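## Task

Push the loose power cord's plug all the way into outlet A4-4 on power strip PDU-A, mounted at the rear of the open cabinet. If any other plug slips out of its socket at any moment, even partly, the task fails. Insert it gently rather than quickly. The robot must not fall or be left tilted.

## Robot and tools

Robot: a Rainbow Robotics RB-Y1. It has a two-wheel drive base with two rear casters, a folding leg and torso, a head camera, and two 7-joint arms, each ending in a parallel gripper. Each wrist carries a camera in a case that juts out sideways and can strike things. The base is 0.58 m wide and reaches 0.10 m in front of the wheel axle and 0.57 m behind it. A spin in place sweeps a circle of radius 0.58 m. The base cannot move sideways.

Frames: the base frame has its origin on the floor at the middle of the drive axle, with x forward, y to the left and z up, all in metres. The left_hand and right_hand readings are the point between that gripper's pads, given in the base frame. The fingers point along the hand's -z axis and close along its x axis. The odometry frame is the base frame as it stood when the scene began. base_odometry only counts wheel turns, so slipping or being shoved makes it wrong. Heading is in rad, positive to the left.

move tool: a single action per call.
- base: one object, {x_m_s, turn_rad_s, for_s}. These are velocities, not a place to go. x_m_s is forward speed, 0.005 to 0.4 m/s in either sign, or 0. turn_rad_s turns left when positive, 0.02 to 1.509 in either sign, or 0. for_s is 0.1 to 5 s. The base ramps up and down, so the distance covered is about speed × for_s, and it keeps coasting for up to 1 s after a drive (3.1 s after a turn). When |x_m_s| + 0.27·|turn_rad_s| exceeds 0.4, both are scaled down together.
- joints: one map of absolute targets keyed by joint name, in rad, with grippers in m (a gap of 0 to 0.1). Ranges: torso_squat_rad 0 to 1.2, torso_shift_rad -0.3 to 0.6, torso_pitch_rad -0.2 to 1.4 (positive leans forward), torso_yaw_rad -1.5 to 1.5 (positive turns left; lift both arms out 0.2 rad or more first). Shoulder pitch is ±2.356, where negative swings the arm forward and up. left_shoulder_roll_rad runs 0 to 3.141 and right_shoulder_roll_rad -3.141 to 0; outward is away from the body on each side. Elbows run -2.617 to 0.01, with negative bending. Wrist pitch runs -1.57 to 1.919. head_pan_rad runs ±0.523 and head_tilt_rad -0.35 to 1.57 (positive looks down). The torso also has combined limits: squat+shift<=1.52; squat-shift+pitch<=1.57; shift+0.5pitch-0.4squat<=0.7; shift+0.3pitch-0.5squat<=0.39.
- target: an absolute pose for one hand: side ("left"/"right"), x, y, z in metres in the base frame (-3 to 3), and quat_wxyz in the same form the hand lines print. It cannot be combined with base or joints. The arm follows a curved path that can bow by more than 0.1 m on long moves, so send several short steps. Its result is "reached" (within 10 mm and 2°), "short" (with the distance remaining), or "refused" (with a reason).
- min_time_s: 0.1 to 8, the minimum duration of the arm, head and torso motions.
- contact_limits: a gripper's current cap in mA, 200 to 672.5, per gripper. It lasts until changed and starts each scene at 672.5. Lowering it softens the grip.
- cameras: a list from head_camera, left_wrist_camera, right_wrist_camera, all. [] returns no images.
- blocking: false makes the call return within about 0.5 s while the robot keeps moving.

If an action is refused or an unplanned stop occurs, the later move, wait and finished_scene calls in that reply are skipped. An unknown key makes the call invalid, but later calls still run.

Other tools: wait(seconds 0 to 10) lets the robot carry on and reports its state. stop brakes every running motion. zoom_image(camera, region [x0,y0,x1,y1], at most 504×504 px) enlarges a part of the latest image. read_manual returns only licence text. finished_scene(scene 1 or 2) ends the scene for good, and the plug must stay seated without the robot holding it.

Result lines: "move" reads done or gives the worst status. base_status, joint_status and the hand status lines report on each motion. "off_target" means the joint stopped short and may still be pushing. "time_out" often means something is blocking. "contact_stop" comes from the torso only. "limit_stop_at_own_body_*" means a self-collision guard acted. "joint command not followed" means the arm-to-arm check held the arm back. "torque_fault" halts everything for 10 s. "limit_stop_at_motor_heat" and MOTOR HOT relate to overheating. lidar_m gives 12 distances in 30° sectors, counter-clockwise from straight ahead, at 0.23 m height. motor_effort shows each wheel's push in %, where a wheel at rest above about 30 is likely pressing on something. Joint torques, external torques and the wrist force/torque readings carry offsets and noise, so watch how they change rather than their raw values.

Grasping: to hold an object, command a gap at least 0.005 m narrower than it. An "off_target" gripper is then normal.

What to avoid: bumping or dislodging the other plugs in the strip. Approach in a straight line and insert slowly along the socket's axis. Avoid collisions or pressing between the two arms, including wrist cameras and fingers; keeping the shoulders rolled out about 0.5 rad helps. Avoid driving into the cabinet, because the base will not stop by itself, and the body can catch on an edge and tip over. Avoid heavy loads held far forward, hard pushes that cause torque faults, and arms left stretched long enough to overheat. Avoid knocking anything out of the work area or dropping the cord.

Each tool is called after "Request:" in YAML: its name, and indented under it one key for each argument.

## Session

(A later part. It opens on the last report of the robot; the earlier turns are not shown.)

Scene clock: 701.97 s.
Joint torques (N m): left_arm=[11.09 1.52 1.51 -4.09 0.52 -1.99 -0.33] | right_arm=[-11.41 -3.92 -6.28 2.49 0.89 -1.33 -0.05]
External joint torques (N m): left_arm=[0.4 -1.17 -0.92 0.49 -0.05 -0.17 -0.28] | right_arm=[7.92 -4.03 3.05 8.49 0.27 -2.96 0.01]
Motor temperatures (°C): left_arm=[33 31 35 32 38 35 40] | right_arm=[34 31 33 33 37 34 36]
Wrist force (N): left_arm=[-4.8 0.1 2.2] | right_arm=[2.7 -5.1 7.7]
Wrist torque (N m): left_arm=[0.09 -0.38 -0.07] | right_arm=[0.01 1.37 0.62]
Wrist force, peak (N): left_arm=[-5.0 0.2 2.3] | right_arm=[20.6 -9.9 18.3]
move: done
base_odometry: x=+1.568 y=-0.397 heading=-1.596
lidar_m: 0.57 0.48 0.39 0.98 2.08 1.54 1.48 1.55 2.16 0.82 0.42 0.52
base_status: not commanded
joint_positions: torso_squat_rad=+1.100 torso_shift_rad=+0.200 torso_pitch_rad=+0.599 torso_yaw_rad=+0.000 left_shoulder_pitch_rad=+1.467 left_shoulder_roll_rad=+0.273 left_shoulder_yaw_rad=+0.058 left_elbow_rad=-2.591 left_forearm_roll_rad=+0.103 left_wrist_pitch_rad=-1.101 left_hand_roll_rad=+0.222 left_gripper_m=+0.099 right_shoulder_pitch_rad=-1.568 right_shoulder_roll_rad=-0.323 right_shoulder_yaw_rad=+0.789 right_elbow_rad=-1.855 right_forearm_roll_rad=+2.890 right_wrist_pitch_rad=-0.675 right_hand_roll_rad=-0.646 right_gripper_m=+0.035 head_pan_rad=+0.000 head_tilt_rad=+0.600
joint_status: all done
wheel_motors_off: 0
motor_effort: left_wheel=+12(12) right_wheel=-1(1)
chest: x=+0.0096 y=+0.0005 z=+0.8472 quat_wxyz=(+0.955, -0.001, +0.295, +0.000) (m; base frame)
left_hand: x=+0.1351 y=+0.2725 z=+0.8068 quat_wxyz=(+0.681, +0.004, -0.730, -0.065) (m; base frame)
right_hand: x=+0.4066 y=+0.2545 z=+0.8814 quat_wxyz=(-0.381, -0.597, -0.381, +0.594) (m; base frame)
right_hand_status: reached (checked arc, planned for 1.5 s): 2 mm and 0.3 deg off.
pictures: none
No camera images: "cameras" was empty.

Request:
move:
  target: {"side":"right","x":0.412,"y":0.254,"z":0.882,"quat_wxyz":[0.380,0.596,0.380,-0.596]}
  min_time_s: 1.5
  cameras: []

Request:
move:
  target: {"side":"right","x":0.412,"y":0.257,"z":0.882,"quat_wxyz":[0.380,0.596,0.380,-0.596]}
  min_time_s: 1.5
  cameras: []

Request:
move:
  target: {"side":"right","x":0.413,"y":0.251,"z":0.882,"quat_wxyz":[0.380,0.596,0.380,-0.596]}
  min_time_s: 1.5
  cameras: ["left_wrist_camera","right_wrist_camera"]

Request:
zoom_image:
  camera: "left_wrist_camera"
  region: [300, 20, 552, 162]

Scene clock: 708.40 s.
Joint torques (N m): left_arm=[11.17 1.41 1.24 -4.44 0.45 -2.15 -0.23] | right_arm=[-18.95 -10.44 -17.61 6.59 3.61 -0.96 0.49]
External joint torques (N m): left_arm=[0.47 -1.29 -1.19 0.14 -0.11 -0.34 -0.18] | right_arm=[0.53 -10.4 -8.2 12.53 3 -2.61 0.54]
Motor temperatures (°C): left_arm=[33 31 35 32 38 35 40] | right_arm=[34 31 33 33 37 34 36]
Wrist force (N): left_arm=[-5.0 0.2 2.3] | right_arm=[14.7 -21.5 26.4]
Wrist torque (N m): left_arm=[0.09 -0.39 -0.07] | right_arm=[0.67 1.25 0.04]
Wrist force, peak (N): left_arm=[-5.0 0.0 2.3] | right_arm=[14.9 -22.0 26.9]
move: done
base_odometry: x=+1.568 y=-0.397 heading=-1.596
lidar_m: 0.57 0.48 0.39 0.99 2.08 1.53 1.48 1.55 2.16 0.82 0.42 0.52
base_status: not commanded
joint_positions: torso_squat_rad=+1.100 torso_shift_rad=+0.200 torso_pitch_rad=+0.599 torso_yaw_rad=+0.000 left_shoulder_pitch_rad=+1.467 left_shoulder_roll_rad=+0.273 left_shoulder_yaw_rad=+0.058 left_elbow_rad=-2.591 left_forearm_roll_rad=+0.103 left_wrist_pitch_rad=-1.101 left_hand_roll_rad=+0.222 left_gripper_m=+0.099 right_shoulder_pitch_rad=-1.578 right_shoulder_roll_rad=-0.327 right_shoulder_yaw_rad=+0.788 right_elbow_rad=-1.843 right_forearm_roll_rad=+2.875 right_wrist_pitch_rad=-0.668 right_hand_roll_rad=-0.644 right_gripper_m=+0.035 head_pan_rad=+0.000 head_tilt_rad=+0.600
joint_status: all done
wheel_motors_off: 0
motor_effort: left_wheel=+14(14) right_wheel=+0(1)
chest: x=+0.0094 y=+0.0005 z=+0.8472 quat_wxyz=(+0.955, -0.001, +0.295, +0.000) (m; base frame)
left_hand: x=+0.1350 y=+0.2725 z=+0.8069 quat_wxyz=(+0.681, +0.004, -0.730, -0.065) (m; base frame)
right_hand: x=+0.4089 y=+0.2552 z=+0.8826 quat_wxyz=(-0.381, -0.595, -0.383, +0.595) (m; base frame)
right_hand_status: reached (checked arc, planned for 1.5 s): 3 mm and 0.4 deg off.
pictures: none
No camera images: "cameras" was empty.

Scene clock: 710.23 s.
Joint torques (N m): left_arm=[11.64 1.45 1.64 -4.17 0.54 -2.06 -0.41] | right_arm=[-19.16 -7.12 -13.4 5.87 3.76 -0.78 0.47]
External joint torques (N m): left_arm=[0.94 -1.24 -0.79 0.41 -0.03 -0.24 -0.36] | right_arm=[0.38 -7.12 -4 11.85 3.15 -2.42 0.53]
Motor temperatures (°C): left_arm=[33 31 35 32 38 35 40] | right_arm=[34 31 33 33 37 34 36]
Wrist force (N): left_arm=[-4.8 0.0 2.2] | right_arm=[14.5 -18.8 26.4]
Wrist torque (N m): left_arm=[0.11 -0.37 -0.07] | right_arm=[0.67 1.40 0.04]
Wrist force, peak (N): left_arm=[-5.1 0.1 2.3] | right_arm=[16.0 -22.1 27.0]
move: done
base_odometry: x=+1.568 y=-0.397 heading=-1.596
lidar_m: 0.57 0.48 0.39 0.98 2.08 1.55 1.48 1.55 2.17 0.82 0.42 0.52
base_status: not commanded
joint_positions: torso_squat_rad=+1.100 torso_shift_rad=+0.200 torso_pitch_rad=+0.599 torso_yaw_rad=+0.000 left_shoulder_pitch_rad=+1.467 left_shoulder_roll_rad=+0.273 left_shoulder_yaw_rad=+0.058 left_elbow_rad=-2.591 left_forearm_roll_rad=+0.103 left_wrist_pitch_rad=-1.101 left_hand_roll_rad=+0.222 left_gripper_m=+0.099 right_shoulder_pitch_rad=-1.583 right_shoulder_roll_rad=-0.318 right_shoulder_yaw_rad=+0.788 right_elbow_rad=-1.831 right_forearm_roll_rad=+2.878 right_wrist_pitch_rad=-0.665 right_hand_roll_rad=-0.644 right_gripper_m=+0.035 head_pan_rad=+0.000 head_tilt_rad=+0.600
joint_status: all done
wheel_motors_off: 0
motor_effort: left_wheel=+15(15) right_wheel=+1(1)
chest: x=+0.0094 y=+0.0005 z=+0.8472 quat_wxyz=(+0.955, -0.001, +0.295, +0.000) (m; base frame)
left_hand: x=+0.1350 y=+0.2725 z=+0.8069 quat_wxyz=(+0.681, +0.004, -0.730, -0.065) (m; base frame)
right_hand: x=+0.4097 y=+0.2578 z=+0.8826 quat_wxyz=(-0.381, -0.596, -0.382, +0.595) (m; base frame)
right_hand_status: reached (checked arc, planned for 1.5 s): 3 mm and 0.3 deg off.
pictures: none
No camera images: "cameras" was empty.

Scene clock: 712.07 s.
Joint torques (N m): left_arm=[11.3 1.46 1.54 -3.98 0.54 -1.93 -0.21] | right_arm=[-12.72 -13.96 -17.3 1.48 3.36 -2 0.33]
External joint torques (N m): left_arm=[0.6 -1.23 -0.89 0.6 -0.02 -0.11 -0.16] | right_arm=[6.79 -13.8 -7.84 7.39 2.75 -3.64 0.39]
Motor temperatures (°C): left_arm=[33 31 35 32 38 35 40] | right_arm=[34 31 33 33 37 34 36]
Wrist force (N): left_arm=[-4.9 0.1 2.4] | right_arm=[10.7 -16.1 -10.1]
Wrist torque (N m): left_arm=[0.10 -0.39 -0.07] | right_arm=[-1.07 1.35 0.17]
Wrist force, peak (N): left_arm=[-5.0 0.0 2.3] | right_arm=[14.6 -18.9 27.1]
move: done
base_odometry: x=+1.568 y=-0.397 heading=-1.595
lidar_m: 0.57 0.48 0.39 0.99 2.08 1.54 1.48 1.56 2.16 0.82 0.42 0.52
base_status: not commanded
joint_positions: torso_squat_rad=+1.100 torso_shift_rad=+0.200 torso_pitch_rad=+0.599 torso_yaw_rad=+0.000 left_shoulder_pitch_rad=+1.467 left_shoulder_roll_rad=+0.273 left_shoulder_yaw_rad=+0.058 left_elbow_rad=-2.591 left_forearm_roll_rad=+0.103 left_wrist_pitch_rad=-1.101 left_hand_roll_rad=+0.222 left_gripper_m=+0.099 right_shoulder_pitch_rad=-1.578 right_shoulder_roll_rad=-0.336 right_shoulder_yaw_rad=+0.787 right_elbow_rad=-1.848 right_forearm_roll_rad=+2.868 right_wrist_pitch_rad=-0.665 right_hand_roll_rad=-0.643 right_gripper_m=+0.035 head_pan_rad=+0.000 head_tilt_rad=+0.600
joint_status: all done
wheel_motors_off: 0
motor_effort: left_wheel=+17(17) right_wheel=-3(3)
chest: x=+0.0095 y=+0.0007 z=+0.8472 quat_wxyz=(+0.955, -0.001, +0.295, +0.000) (m; base frame)
left_hand: x=+0.1349 y=+0.2728 z=+0.8068 quat_wxyz=(+0.681, +0.004, -0.730, -0.065) (m; base frame)
right_hand: x=+0.4100 y=+0.2533 z=+0.8828 quat_wxyz=(-0.382, -0.595, -0.383, +0.594) (m; base frame)
right_hand_status: reached (checked arc, planned for 1.5 s): 4 mm and 0.4 deg off.
pictures: left_wrist_camera, right_wrist_camera
Images, in order (width x height): left_wrist_camera 644x364, right_wrist_camera 644x364.

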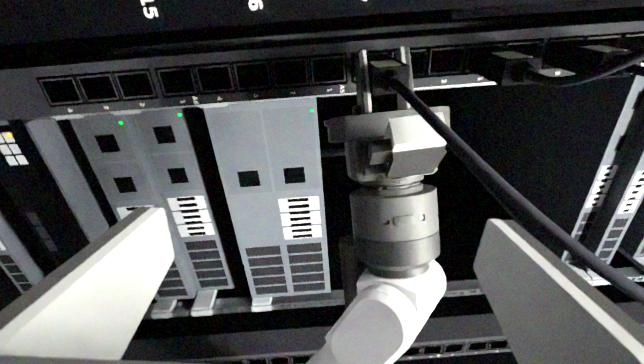

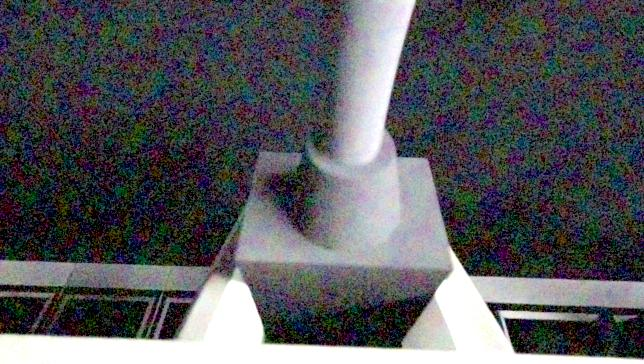

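Scaled by 2.000 from the camera's 644x364 image, which has a finer 1265x715 frame.

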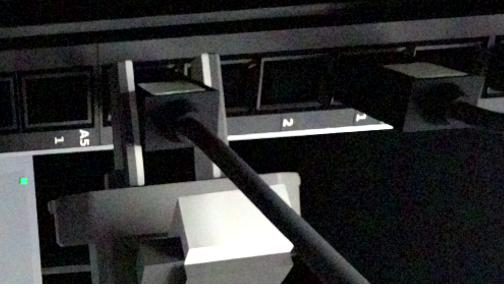

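Request:
move:
  target: {"side":"right","x":0.417,"y":0.255,"z":0.8825,"quat_wxyz":[0.380,0.596,0.380,-0.596]}
  min_time_s: 1.5
  cameras: []

Request:
move:
  target: {"side":"right","x":0.417,"y":0.258,"z":0.8825,"quat_wxyz":[0.380,0.596,0.380,-0.596]}
  min_time_s: 1.5
  cameras: []

Request:
move:
  target: {"side":"right","x":0.417,"y":0.255,"z":0.8845,"quat_wxyz":[0.380,0.596,0.380,-0.596]}
  min_time_s: 1.5
  cameras: []

Request:
move:
  target: {"side":"right","x":0.418,"y":0.255,"z":0.880,"quat_wxyz":[0.380,0.596,0.380,-0.596]}
  min_time_s: 1.5
  cameras: ["right_wrist_camera"]

Scene clock: 720.63 s.
Joint torques (N m): left_arm=[10.72 1.93 0.95 -4.54 0.39 -1.97 -0.24] | right_arm=[-20.05 -7.48 -15.63 5.58 3.73 -0.84 0.79]
External joint torques (N m): left_arm=[0.02 -0.76 -1.48 0.05 -0.17 -0.15 -0.19] | right_arm=[-0.34 -7.25 -6.14 11.5 3.14 -2.49 0.85]
Motor temperatures (°C): left_arm=[33 31 35 32 38 35 40] | right_arm=[34 31 33 33 37 34 36]
Wrist force (N): left_arm=[-4.8 -0.1 2.2] | right_arm=[17.4 -19.4 27.3]
Wrist torque (N m): left_arm=[0.12 -0.39 -0.07] | right_arm=[0.36 1.74 -0.24]
Wrist force, peak (N): left_arm=[-5.2 0.0 2.1] | right_arm=[17.5 -19.6 27.4]
move: done
base_odometry: x=+1.568 y=-0.397 heading=-1.595
lidar_m: 0.57 0.48 0.39 0.98 2.08 1.55 1.48 1.55 2.16 0.82 0.42 0.52
base_status: not commanded
joint_positions: torso_squat_rad=+1.100 torso_shift_rad=+0.200 torso_pitch_rad=+0.599 torso_yaw_rad=+0.000 left_shoulder_pitch_rad=+1.467 left_shoulder_roll_rad=+0.273 left_shoulder_yaw_rad=+0.058 left_elbow_rad=-2.591 left_forearm_roll_rad=+0.103 left_wrist_pitch_rad=-1.101 left_hand_roll_rad=+0.222 left_gripper_m=+0.099 right_shoulder_pitch_rad=-1.588 right_shoulder_roll_rad=-0.331 right_shoulder_yaw_rad=+0.786 right_elbow_rad=-1.823 right_forearm_roll_rad=+2.862 right_wrist_pitch_rad=-0.652 right_hand_roll_rad=-0.640 right_gripper_m=+0.035 head_pan_rad=+0.000 head_tilt_rad=+0.600
joint_status: all done
wheel_motors_off: 0
motor_effort: left_wheel=+16(17) right_wheel=-1(3)
chest: x=+0.0095 y=+0.0005 z=+0.8472 quat_wxyz=(+0.955, -0.001, +0.295, +0.000) (m; base frame)
left_hand: x=+0.1350 y=+0.2726 z=+0.8069 quat_wxyz=(+0.681, +0.004, -0.730, -0.065) (m; base frame)
right_hand: x=+0.4146 y=+0.2554 z=+0.8829 quat_wxyz=(-0.381, -0.596, -0.382, +0.595) (m; base frame)
right_hand_status: reached (checked arc, planned for 1.5 s): 2 mm and 0.3 deg off.
pictures: none
No camera images: "cameras" was empty.

Scene clock: 722.47 s.
Joint torques (N m): left_arm=[11.09 1.43 0.97 -4.17 0.54 -1.98 -0.33] | right_arm=[-24.65 -2.99 -14.71 9.62 5.17 -0.04 1.02]
External joint torques (N m): left_arm=[0.4 -1.27 -1.47 0.41 -0.03 -0.17 -0.28] | right_arm=[-4.89 -2.84 -5.23 15.58 4.58 -1.69 1.08]
Motor temperatures (°C): left_arm=[33 31 35 32 38 35 40] | right_arm=[34 31 33 33 37 34 36]
Wrist force (N): left_arm=[-4.8 0.2 2.2] | right_arm=[22.7 -20.6 67.8]
Wrist torque (N m): left_arm=[0.08 -0.38 -0.07] | right_arm=[0.38 1.80 -0.57]
Wrist force, peak (N): left_arm=[-5.0 -0.1 2.4] | right_arm=[23.0 -20.7 68.5]
move: done
base_odometry: x=+1.568 y=-0.397 heading=-1.596
lidar_m: 0.57 0.48 0.39 0.99 2.07 1.54 1.48 1.54 2.16 0.82 0.42 0.52
base_status: not commanded
joint_positions: torso_squat_rad=+1.100 torso_shift_rad=+0.199 torso_pitch_rad=+0.599 torso_yaw_rad=+0.000 left_shoulder_pitch_rad=+1.467 left_shoulder_roll_rad=+0.273 left_shoulder_yaw_rad=+0.058 left_elbow_rad=-2.591 left_forearm_roll_rad=+0.103 left_wrist_pitch_rad=-1.101 left_hand_roll_rad=+0.222 left_gripper_m=+0.099 right_shoulder_pitch_rad=-1.592 right_shoulder_roll_rad=-0.322 right_shoulder_yaw_rad=+0.788 right_elbow_rad=-1.811 right_forearm_roll_rad=+2.865 right_wrist_pitch_rad=-0.650 right_hand_roll_rad=-0.639 right_gripper_m=+0.035 head_pan_rad=+0.000 head_tilt_rad=+0.600
joint_status: all done
wheel_motors_off: 0
motor_effort: left_wheel=+16(16) right_wheel=+10(10)
chest: x=+0.0093 y=+0.0001 z=+0.8472 quat_wxyz=(+0.955, +0.000, +0.295, +0.000) (m; base frame)
left_hand: x=+0.1350 y=+0.2722 z=+0.8071 quat_wxyz=(+0.680, +0.004, -0.730, -0.065) (m; base frame)
right_hand: x=+0.4148 y=+0.2578 z=+0.8828 quat_wxyz=(-0.381, -0.596, -0.382, +0.595) (m; base frame)
right_hand_status: reached (checked arc, planned for 1.5 s): 2 mm and 0.3 deg off.
pictures: none
No camera images: "cameras" was empty.

Scene clock: 724.30 s.
Joint torques (N m): left_arm=[11.2 1.52 1.15 -4.26 0.55 -2.06 -0.43] | right_arm=[-23.78 -8.24 -19.98 3.36 4.4 -0.33 0.71]
External joint torques (N m): left_arm=[0.5 -1.18 -1.28 0.32 -0.02 -0.24 -0.38] | right_arm=[-4.02 -7.99 -10.46 9.25 3.8 -1.98 0.77]
Motor temperatures (°C): left_arm=[33 31 35 32 38 35 40] | right_arm=[34 31 33 33 37 34 36]
Wrist force (N): left_arm=[-5.0 0.0 2.3] | right_arm=[25.5 -17.8 32.4]
Wrist torque (N m): left_arm=[0.11 -0.40 -0.06] | right_arm=[0.00 2.24 -0.34]
Wrist force, peak (N): left_arm=[-5.1 0.0 2.3] | right_arm=[23.1 -20.7 68.3]
move: done
base_odometry: x=+1.568 y=-0.397 heading=-1.596
lidar_m: 0.57 0.48 0.39 0.99 2.09 1.55 1.48 1.55 2.16 0.82 0.42 0.52
base_status: not commanded
joint_positions: torso_squat_rad=+1.100 torso_shift_rad=+0.199 torso_pitch_rad=+0.599 torso_yaw_rad=+0.000 left_shoulder_pitch_rad=+1.467 left_shoulder_roll_rad=+0.273 left_shoulder_yaw_rad=+0.058 left_elbow_rad=-2.591 left_forearm_roll_rad=+0.103 left_wrist_pitch_rad=-1.101 left_hand_roll_rad=+0.222 left_gripper_m=+0.099 right_shoulder_pitch_rad=-1.594 right_shoulder_roll_rad=-0.329 right_shoulder_yaw_rad=+0.786 right_elbow_rad=-1.818 right_forearm_roll_rad=+2.857 right_wrist_pitch_rad=-0.654 right_hand_roll_rad=-0.639 right_gripper_m=+0.035 head_pan_rad=+0.000 head_tilt_rad=+0.600
joint_status: all done
wheel_motors_off: 0
motor_effort: left_wheel=+16(16) right_wheel=+9(10)
chest: x=+0.0094 y=+0.0003 z=+0.8472 quat_wxyz=(+0.955, +0.000, +0.295, +0.000) (m; base frame)
left_hand: x=+0.1350 y=+0.2724 z=+0.8070 quat_wxyz=(+0.680, +0.004, -0.730, -0.065) (m; base frame)
right_hand: x=+0.4146 y=+0.2565 z=+0.8837 quat_wxyz=(-0.382, -0.595, -0.382, +0.596) (m; base frame)
right_hand_status: reached (checked arc, planned for 1.5 s): 3 mm and 0.3 deg off.
pictures: none
No camera images: "cameras" was empty.

Scene clock: 726.13 s.
Joint torques (N m): left_arm=[11.17 2.07 1.1 -4.31 0.56 -1.98 -0.35] | right_arm=[-13.99 -10.02 -11.9 8.38 3.6 -2.16 0.57]
External joint torques (N m): left_arm=[0.48 -0.63 -1.33 0.27 0 -0.17 -0.3] | right_arm=[5.75 -9.83 -2.41 14.35 3.02 -3.81 0.62]
Motor temperatures (°C): left_arm=[33 31 35 32 38 35 40] | right_arm=[34 31 33 33 37 34 36]
Wrist force (N): left_arm=[-5.1 0.2 2.1] | right_arm=[9.5 -20.2 28.9]
Wrist torque (N m): left_arm=[0.09 -0.40 -0.07] | right_arm=[0.10 1.48 0.03]
Wrist force, peak (N): left_arm=[-5.0 0.1 2.3] | right_arm=[26.7 -19.2 34.1]
move: done
base_odometry: x=+1.568 y=-0.397 heading=-1.596
lidar_m: 0.57 0.48 0.39 0.98 2.08 1.54 1.48 1.55 2.17 0.82 0.42 0.52
base_status: not commanded
joint_positions: torso_squat_rad=+1.100 torso_shift_rad=+0.199 torso_pitch_rad=+0.599 torso_yaw_rad=+0.000 left_shoulder_pitch_rad=+1.467 left_shoulder_roll_rad=+0.273 left_shoulder_yaw_rad=+0.058 left_elbow_rad=-2.591 left_forearm_roll_rad=+0.103 left_wrist_pitch_rad=-1.101 left_hand_roll_rad=+0.222 left_gripper_m=+0.099 right_shoulder_pitch_rad=-1.587 right_shoulder_roll_rad=-0.329 right_shoulder_yaw_rad=+0.788 right_elbow_rad=-1.815 right_forearm_roll_rad=+2.863 right_wrist_pitch_rad=-0.642 right_hand_roll_rad=-0.637 right_gripper_m=+0.035 head_pan_rad=+0.000 head_tilt_rad=+0.600
joint_status: all done
wheel_motors_off: 0
motor_effort: left_wheel=+16(16) right_wheel=+8(9)
chest: x=+0.0094 y=+0.0004 z=+0.8472 quat_wxyz=(+0.955, +0.000, +0.295, +0.000) (m; base frame)
left_hand: x=+0.1349 y=+0.2724 z=+0.8070 quat_wxyz=(+0.680, +0.004, -0.730, -0.065) (m; base frame)
right_hand: x=+0.4151 y=+0.2563 z=+0.8817 quat_wxyz=(-0.381, -0.596, -0.383, +0.594) (m; base frame)
right_hand_status: reached (checked arc, planned for 1.5 s): 4 mm and 0.4 deg off.
pictures: right_wrist_camera
Images, in order (width x height): right_wrist_camera 644x364.

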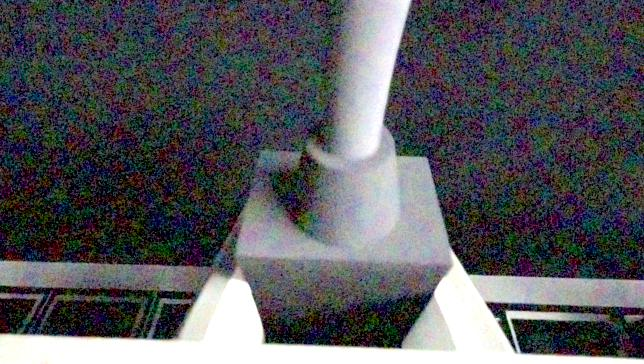

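Request:
move:
  target: {"side":"right","x":0.420,"y":0.255,"z":0.8825,"quat_wxyz":[0.395,0.587,0.395,-0.587]}
  min_time_s: 1.5
  cameras: []

Request:
move:
  target: {"side":"right","x":0.422,"y":0.257,"z":0.8825,"quat_wxyz":[0.395,0.587,0.395,-0.587]}
  min_time_s: 1.5
  cameras: []

Request:
move:
  target: {"side":"right","x":0.424,"y":0.254,"z":0.8825,"quat_wxyz":[0.395,0.587,0.395,-0.587]}
  min_time_s: 1.5
  cameras: ["right_wrist_camera","left_wrist_camera"]

Scene clock: 737.17 s.
Joint torques (N m): left_arm=[10.48 1.62 1.8 -4.39 0.61 -1.99 -0.43] | right_arm=[-23.31 -12.8 -19.1 11.77 5.54 -1.36 0.95]
External joint torques (N m): left_arm=[-0.22 -1.08 -0.64 0.2 0.04 -0.18 -0.38] | right_arm=[-3.1 -11.83 -9.07 17.34 5.07 -3.04 1.01]
Motor temperatures (°C): left_arm=[33 31 35 32 38 35 39] | right_arm=[34 31 33 33 37 34 36]
Wrist force (N): left_arm=[-4.8 -0.1 2.1] | right_arm=[23.6 -32.5 48.2]
Wrist torque (N m): left_arm=[0.12 -0.38 -0.07] | right_arm=[0.46 1.89 -0.60]
Wrist force, peak (N): left_arm=[-5.0 0.1 2.4] | right_arm=[23.9 -33.4 49.5]
move: done
base_odometry: x=+1.568 y=-0.397 heading=-1.596
lidar_m: 0.58 0.48 0.39 0.98 2.08 1.54 1.48 1.54 2.16 0.82 0.42 0.52
base_status: not commanded
joint_positions: torso_squat_rad=+1.100 torso_shift_rad=+0.199 torso_pitch_rad=+0.599 torso_yaw_rad=+0.000 left_shoulder_pitch_rad=+1.467 left_shoulder_roll_rad=+0.273 left_shoulder_yaw_rad=+0.058 left_elbow_rad=-2.591 left_forearm_roll_rad=+0.103 left_wrist_pitch_rad=-1.101 left_hand_roll_rad=+0.222 left_gripper_m=+0.099 right_shoulder_pitch_rad=-1.624 right_shoulder_roll_rad=-0.375 right_shoulder_yaw_rad=+0.808 right_elbow_rad=-1.786 right_forearm_roll_rad=+2.765 right_wrist_pitch_rad=-0.570 right_hand_roll_rad=-0.613 right_gripper_m=+0.035 head_pan_rad=+0.000 head_tilt_rad=+0.600
joint_status: all done
wheel_motors_off: 0
motor_effort: left_wheel=+16(16) right_wheel=+8(9)
chest: x=+0.0093 y=+0.0003 z=+0.8472 quat_wxyz=(+0.956, +0.000, +0.295, +0.000) (m; base frame)
left_hand: x=+0.1349 y=+0.2724 z=+0.8070 quat_wxyz=(+0.680, +0.004, -0.730, -0.065) (m; base frame)
right_hand: x=+0.4164 y=+0.2564 z=+0.8827 quat_wxyz=(-0.396, -0.585, -0.398, +0.585) (m; base frame)
right_hand_status: reached (checked arc, planned for 1.5 s): 4 mm and 0.4 deg off.
pictures: none
No camera images: "cameras" was empty.

Scene clock: 739.00 s.
Joint torques (N m): left_arm=[11.12 1.75 1.27 -4.15 0.43 -1.81 -0.32] | right_arm=[-25.98 -10.23 -22.16 18.23 7.09 -1.66 0.81]
External joint torques (N m): left_arm=[0.43 -0.95 -1.17 0.43 -0.13 0.01 -0.27] | right_arm=[-5.67 -9.24 -12.1 23.8 6.63 -3.34 0.87]
Motor temperatures (°C): left_arm=[33 31 35 32 38 35 39] | right_arm=[34 31 33 33 37 34 36]
Wrist force (N): left_arm=[-4.9 0.2 2.2] | right_arm=[29.1 -42.8 85.7]
Wrist torque (N m): left_arm=[0.09 -0.39 -0.07] | right_arm=[-0.07 1.47 -0.22]
Wrist force, peak (N): left_arm=[-5.0 0.0 2.3] | right_arm=[29.2 -42.9 86.6]
move: done
base_odometry: x=+1.568 y=-0.397 heading=-1.596
lidar_m: 0.58 0.49 0.39 0.99 2.09 1.54 1.48 1.55 2.16 0.82 0.42 0.52
base_status: not commanded
joint_positions: torso_squat_rad=+1.100 torso_shift_rad=+0.199 torso_pitch_rad=+0.598 torso_yaw_rad=+0.000 left_shoulder_pitch_rad=+1.467 left_shoulder_roll_rad=+0.273 left_shoulder_yaw_rad=+0.058 left_elbow_rad=-2.591 left_forearm_roll_rad=+0.103 left_wrist_pitch_rad=-1.101 left_hand_roll_rad=+0.222 left_gripper_m=+0.099 right_shoulder_pitch_rad=-1.630 right_shoulder_roll_rad=-0.372 right_shoulder_yaw_rad=+0.811 right_elbow_rad=-1.773 right_forearm_roll_rad=+2.760 right_wrist_pitch_rad=-0.562 right_hand_roll_rad=-0.611 right_gripper_m=+0.035 head_pan_rad=+0.000 head_tilt_rad=+0.600
joint_status: all done
wheel_motors_off: 0
motor_effort: left_wheel=+18(19) right_wheel=+13(14)
chest: x=+0.0091 y=+0.0001 z=+0.8472 quat_wxyz=(+0.956, +0.000, +0.295, +0.000) (m; base frame)
left_hand: x=+0.1348 y=+0.2721 z=+0.8072 quat_wxyz=(+0.680, +0.004, -0.730, -0.065) (m; base frame)
right_hand: x=+0.4177 y=+0.2579 z=+0.8826 quat_wxyz=(-0.396, -0.585, -0.398, +0.585) (m; base frame)
right_hand_status: reached (checked arc, planned for 1.5 s): 4 mm and 0.5 deg off.
pictures: none
No camera images: "cameras" was empty.

Scene clock: 740.83 s.
Joint torques (N m): left_arm=[11.25 1.84 1.08 -4.11 0.64 -2.03 -0.23] | right_arm=[-23.37 -18.88 -25.01 18.25 7.66 -2.75 0.8]
External joint torques (N m): left_arm=[0.55 -0.86 -1.36 0.47 0.07 -0.22 -0.18] | right_arm=[-3.02 -17.78 -14.9 23.78 7.21 -4.44 0.86]
Motor temperatures (°C): left_arm=[33 31 35 32 38 35 39] | right_arm=[34 31 33 33 38 34 36]
Wrist force (N): left_arm=[-4.9 0.1 2.3] | right_arm=[27.3 -50.2 64.0]
Wrist torque (N m): left_arm=[0.09 -0.40 -0.07] | right_arm=[-0.03 1.44 -0.21]
Wrist force, peak (N): left_arm=[-5.0 0.2 2.3] | right_arm=[29.0 -43.1 86.1]
move: done
base_odometry: x=+1.568 y=-0.397 heading=-1.596
lidar_m: 0.58 0.48 0.39 0.99 2.08 1.55 1.48 1.55 2.17 0.82 0.41 0.52
base_status: not commanded
joint_positions: torso_squat_rad=+1.100 torso_shift_rad=+0.199 torso_pitch_rad=+0.598 torso_yaw_rad=+0.000 left_shoulder_pitch_rad=+1.467 left_shoulder_roll_rad=+0.273 left_shoulder_yaw_rad=+0.058 left_elbow_rad=-2.591 left_forearm_roll_rad=+0.103 left_wrist_pitch_rad=-1.101 left_hand_roll_rad=+0.222 left_gripper_m=+0.099 right_shoulder_pitch_rad=-1.631 right_shoulder_roll_rad=-0.381 right_shoulder_yaw_rad=+0.812 right_elbow_rad=-1.774 right_forearm_roll_rad=+2.750 right_wrist_pitch_rad=-0.555 right_hand_roll_rad=-0.609 right_gripper_m=+0.035 head_pan_rad=+0.000 head_tilt_rad=+0.600
joint_status: all done
wheel_motors_off: 0
motor_effort: left_wheel=+21(21) right_wheel=+14(15)
chest: x=+0.0091 y=+0.0002 z=+0.8472 quat_wxyz=(+0.956, +0.000, +0.295, +0.000) (m; base frame)
left_hand: x=+0.1347 y=+0.2722 z=+0.8072 quat_wxyz=(+0.680, +0.004, -0.730, -0.065) (m; base frame)
right_hand: x=+0.4186 y=+0.2566 z=+0.8826 quat_wxyz=(-0.397, -0.584, -0.399, +0.584) (m; base frame)
right_hand_status: reached (checked arc, planned for 1.5 s): 6 mm and 0.7 deg off.
pictures: left_wrist_camera, right_wrist_camera
Images, in order (width x height): left_wrist_camera 644x364, right_wrist_camera 644x364.

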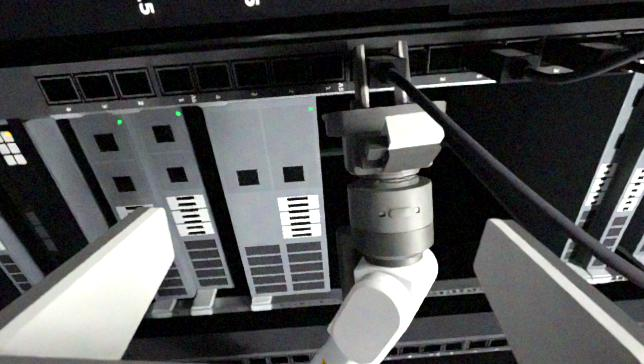

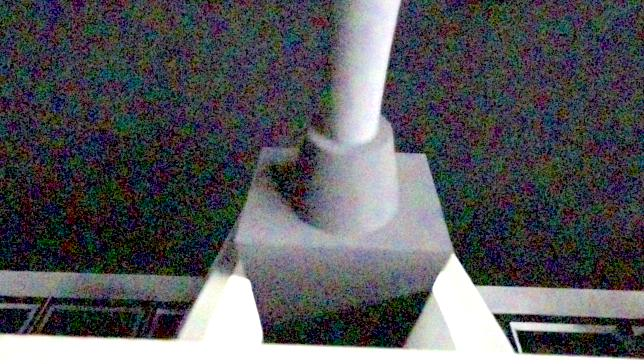

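Request:
move:
  target: {"side":"right","x":0.424,"y":0.249,"z":0.8825,"quat_wxyz":[0.380,0.596,0.380,-0.596]}
  min_time_s: 1.5
  cameras: ["right_wrist_camera"]

Request:
move:
  target: {"side":"right","x":0.427,"y":0.253,"z":0.8825,"quat_wxyz":[0.380,0.596,0.380,-0.596]}
  min_time_s: 1.5
  cameras: ["right_wrist_camera"]

Scene clock: 750.33 s.
Joint torques (N m): left_arm=[11.76 1.99 1.42 -4.2 0.53 -2.06 -0.41] | right_arm=[-12.88 -12.23 -17.85 2.67 3.54 -2.6 -0.76]
External joint torques (N m): left_arm=[1.06 -0.7 -1.01 0.38 -0.03 -0.24 -0.36] | right_arm=[7.08 -11.62 -8.18 8.49 2.98 -4.26 -0.7]
Motor temperatures (°C): left_arm=[33 31 35 32 38 35 39] | right_arm=[34 31 33 34 38 34 36]
Wrist force (N): left_arm=[-4.9 0.1 2.4] | right_arm=[11.8 -17.2 -6.6]
Wrist torque (N m): left_arm=[0.09 -0.39 -0.06] | right_arm=[-1.15 1.60 0.56]
Wrist force, peak (N): left_arm=[-5.2 0.0 2.3] | right_arm=[27.2 -51.2 64.5]
move: done
base_odometry: x=+1.568 y=-0.397 heading=-1.595
lidar_m: 0.58 0.48 0.39 0.99 2.08 1.54 1.48 1.55 2.16 0.82 0.41 0.53
base_status: not commanded
joint_positions: torso_squat_rad=+1.100 torso_shift_rad=+0.200 torso_pitch_rad=+0.599 torso_yaw_rad=+0.000 left_shoulder_pitch_rad=+1.467 left_shoulder_roll_rad=+0.273 left_shoulder_yaw_rad=+0.058 left_elbow_rad=-2.591 left_forearm_roll_rad=+0.103 left_wrist_pitch_rad=-1.101 left_hand_roll_rad=+0.222 left_gripper_m=+0.099 right_shoulder_pitch_rad=-1.595 right_shoulder_roll_rad=-0.355 right_shoulder_yaw_rad=+0.785 right_elbow_rad=-1.812 right_forearm_roll_rad=+2.834 right_wrist_pitch_rad=-0.628 right_hand_roll_rad=-0.633 right_gripper_m=+0.035 head_pan_rad=+0.000 head_tilt_rad=+0.600
joint_status: all done
wheel_motors_off: 0
motor_effort: left_wheel=+19(25) right_wheel=-3(15)
chest: x=+0.0094 y=+0.0007 z=+0.8472 quat_wxyz=(+0.955, -0.001, +0.295, +0.000) (m; base frame)
left_hand: x=+0.1348 y=+0.2728 z=+0.8068 quat_wxyz=(+0.680, +0.004, -0.730, -0.065) (m; base frame)
right_hand: x=+0.4213 y=+0.2514 z=+0.8829 quat_wxyz=(-0.382, -0.595, -0.382, +0.594) (m; base frame)
right_hand_status: reached (checked arc, planned for 1.5 s): 4 mm and 0.4 deg off.
pictures: right_wrist_camera
Images, in order (width x height): right_wrist_camera 644x364.

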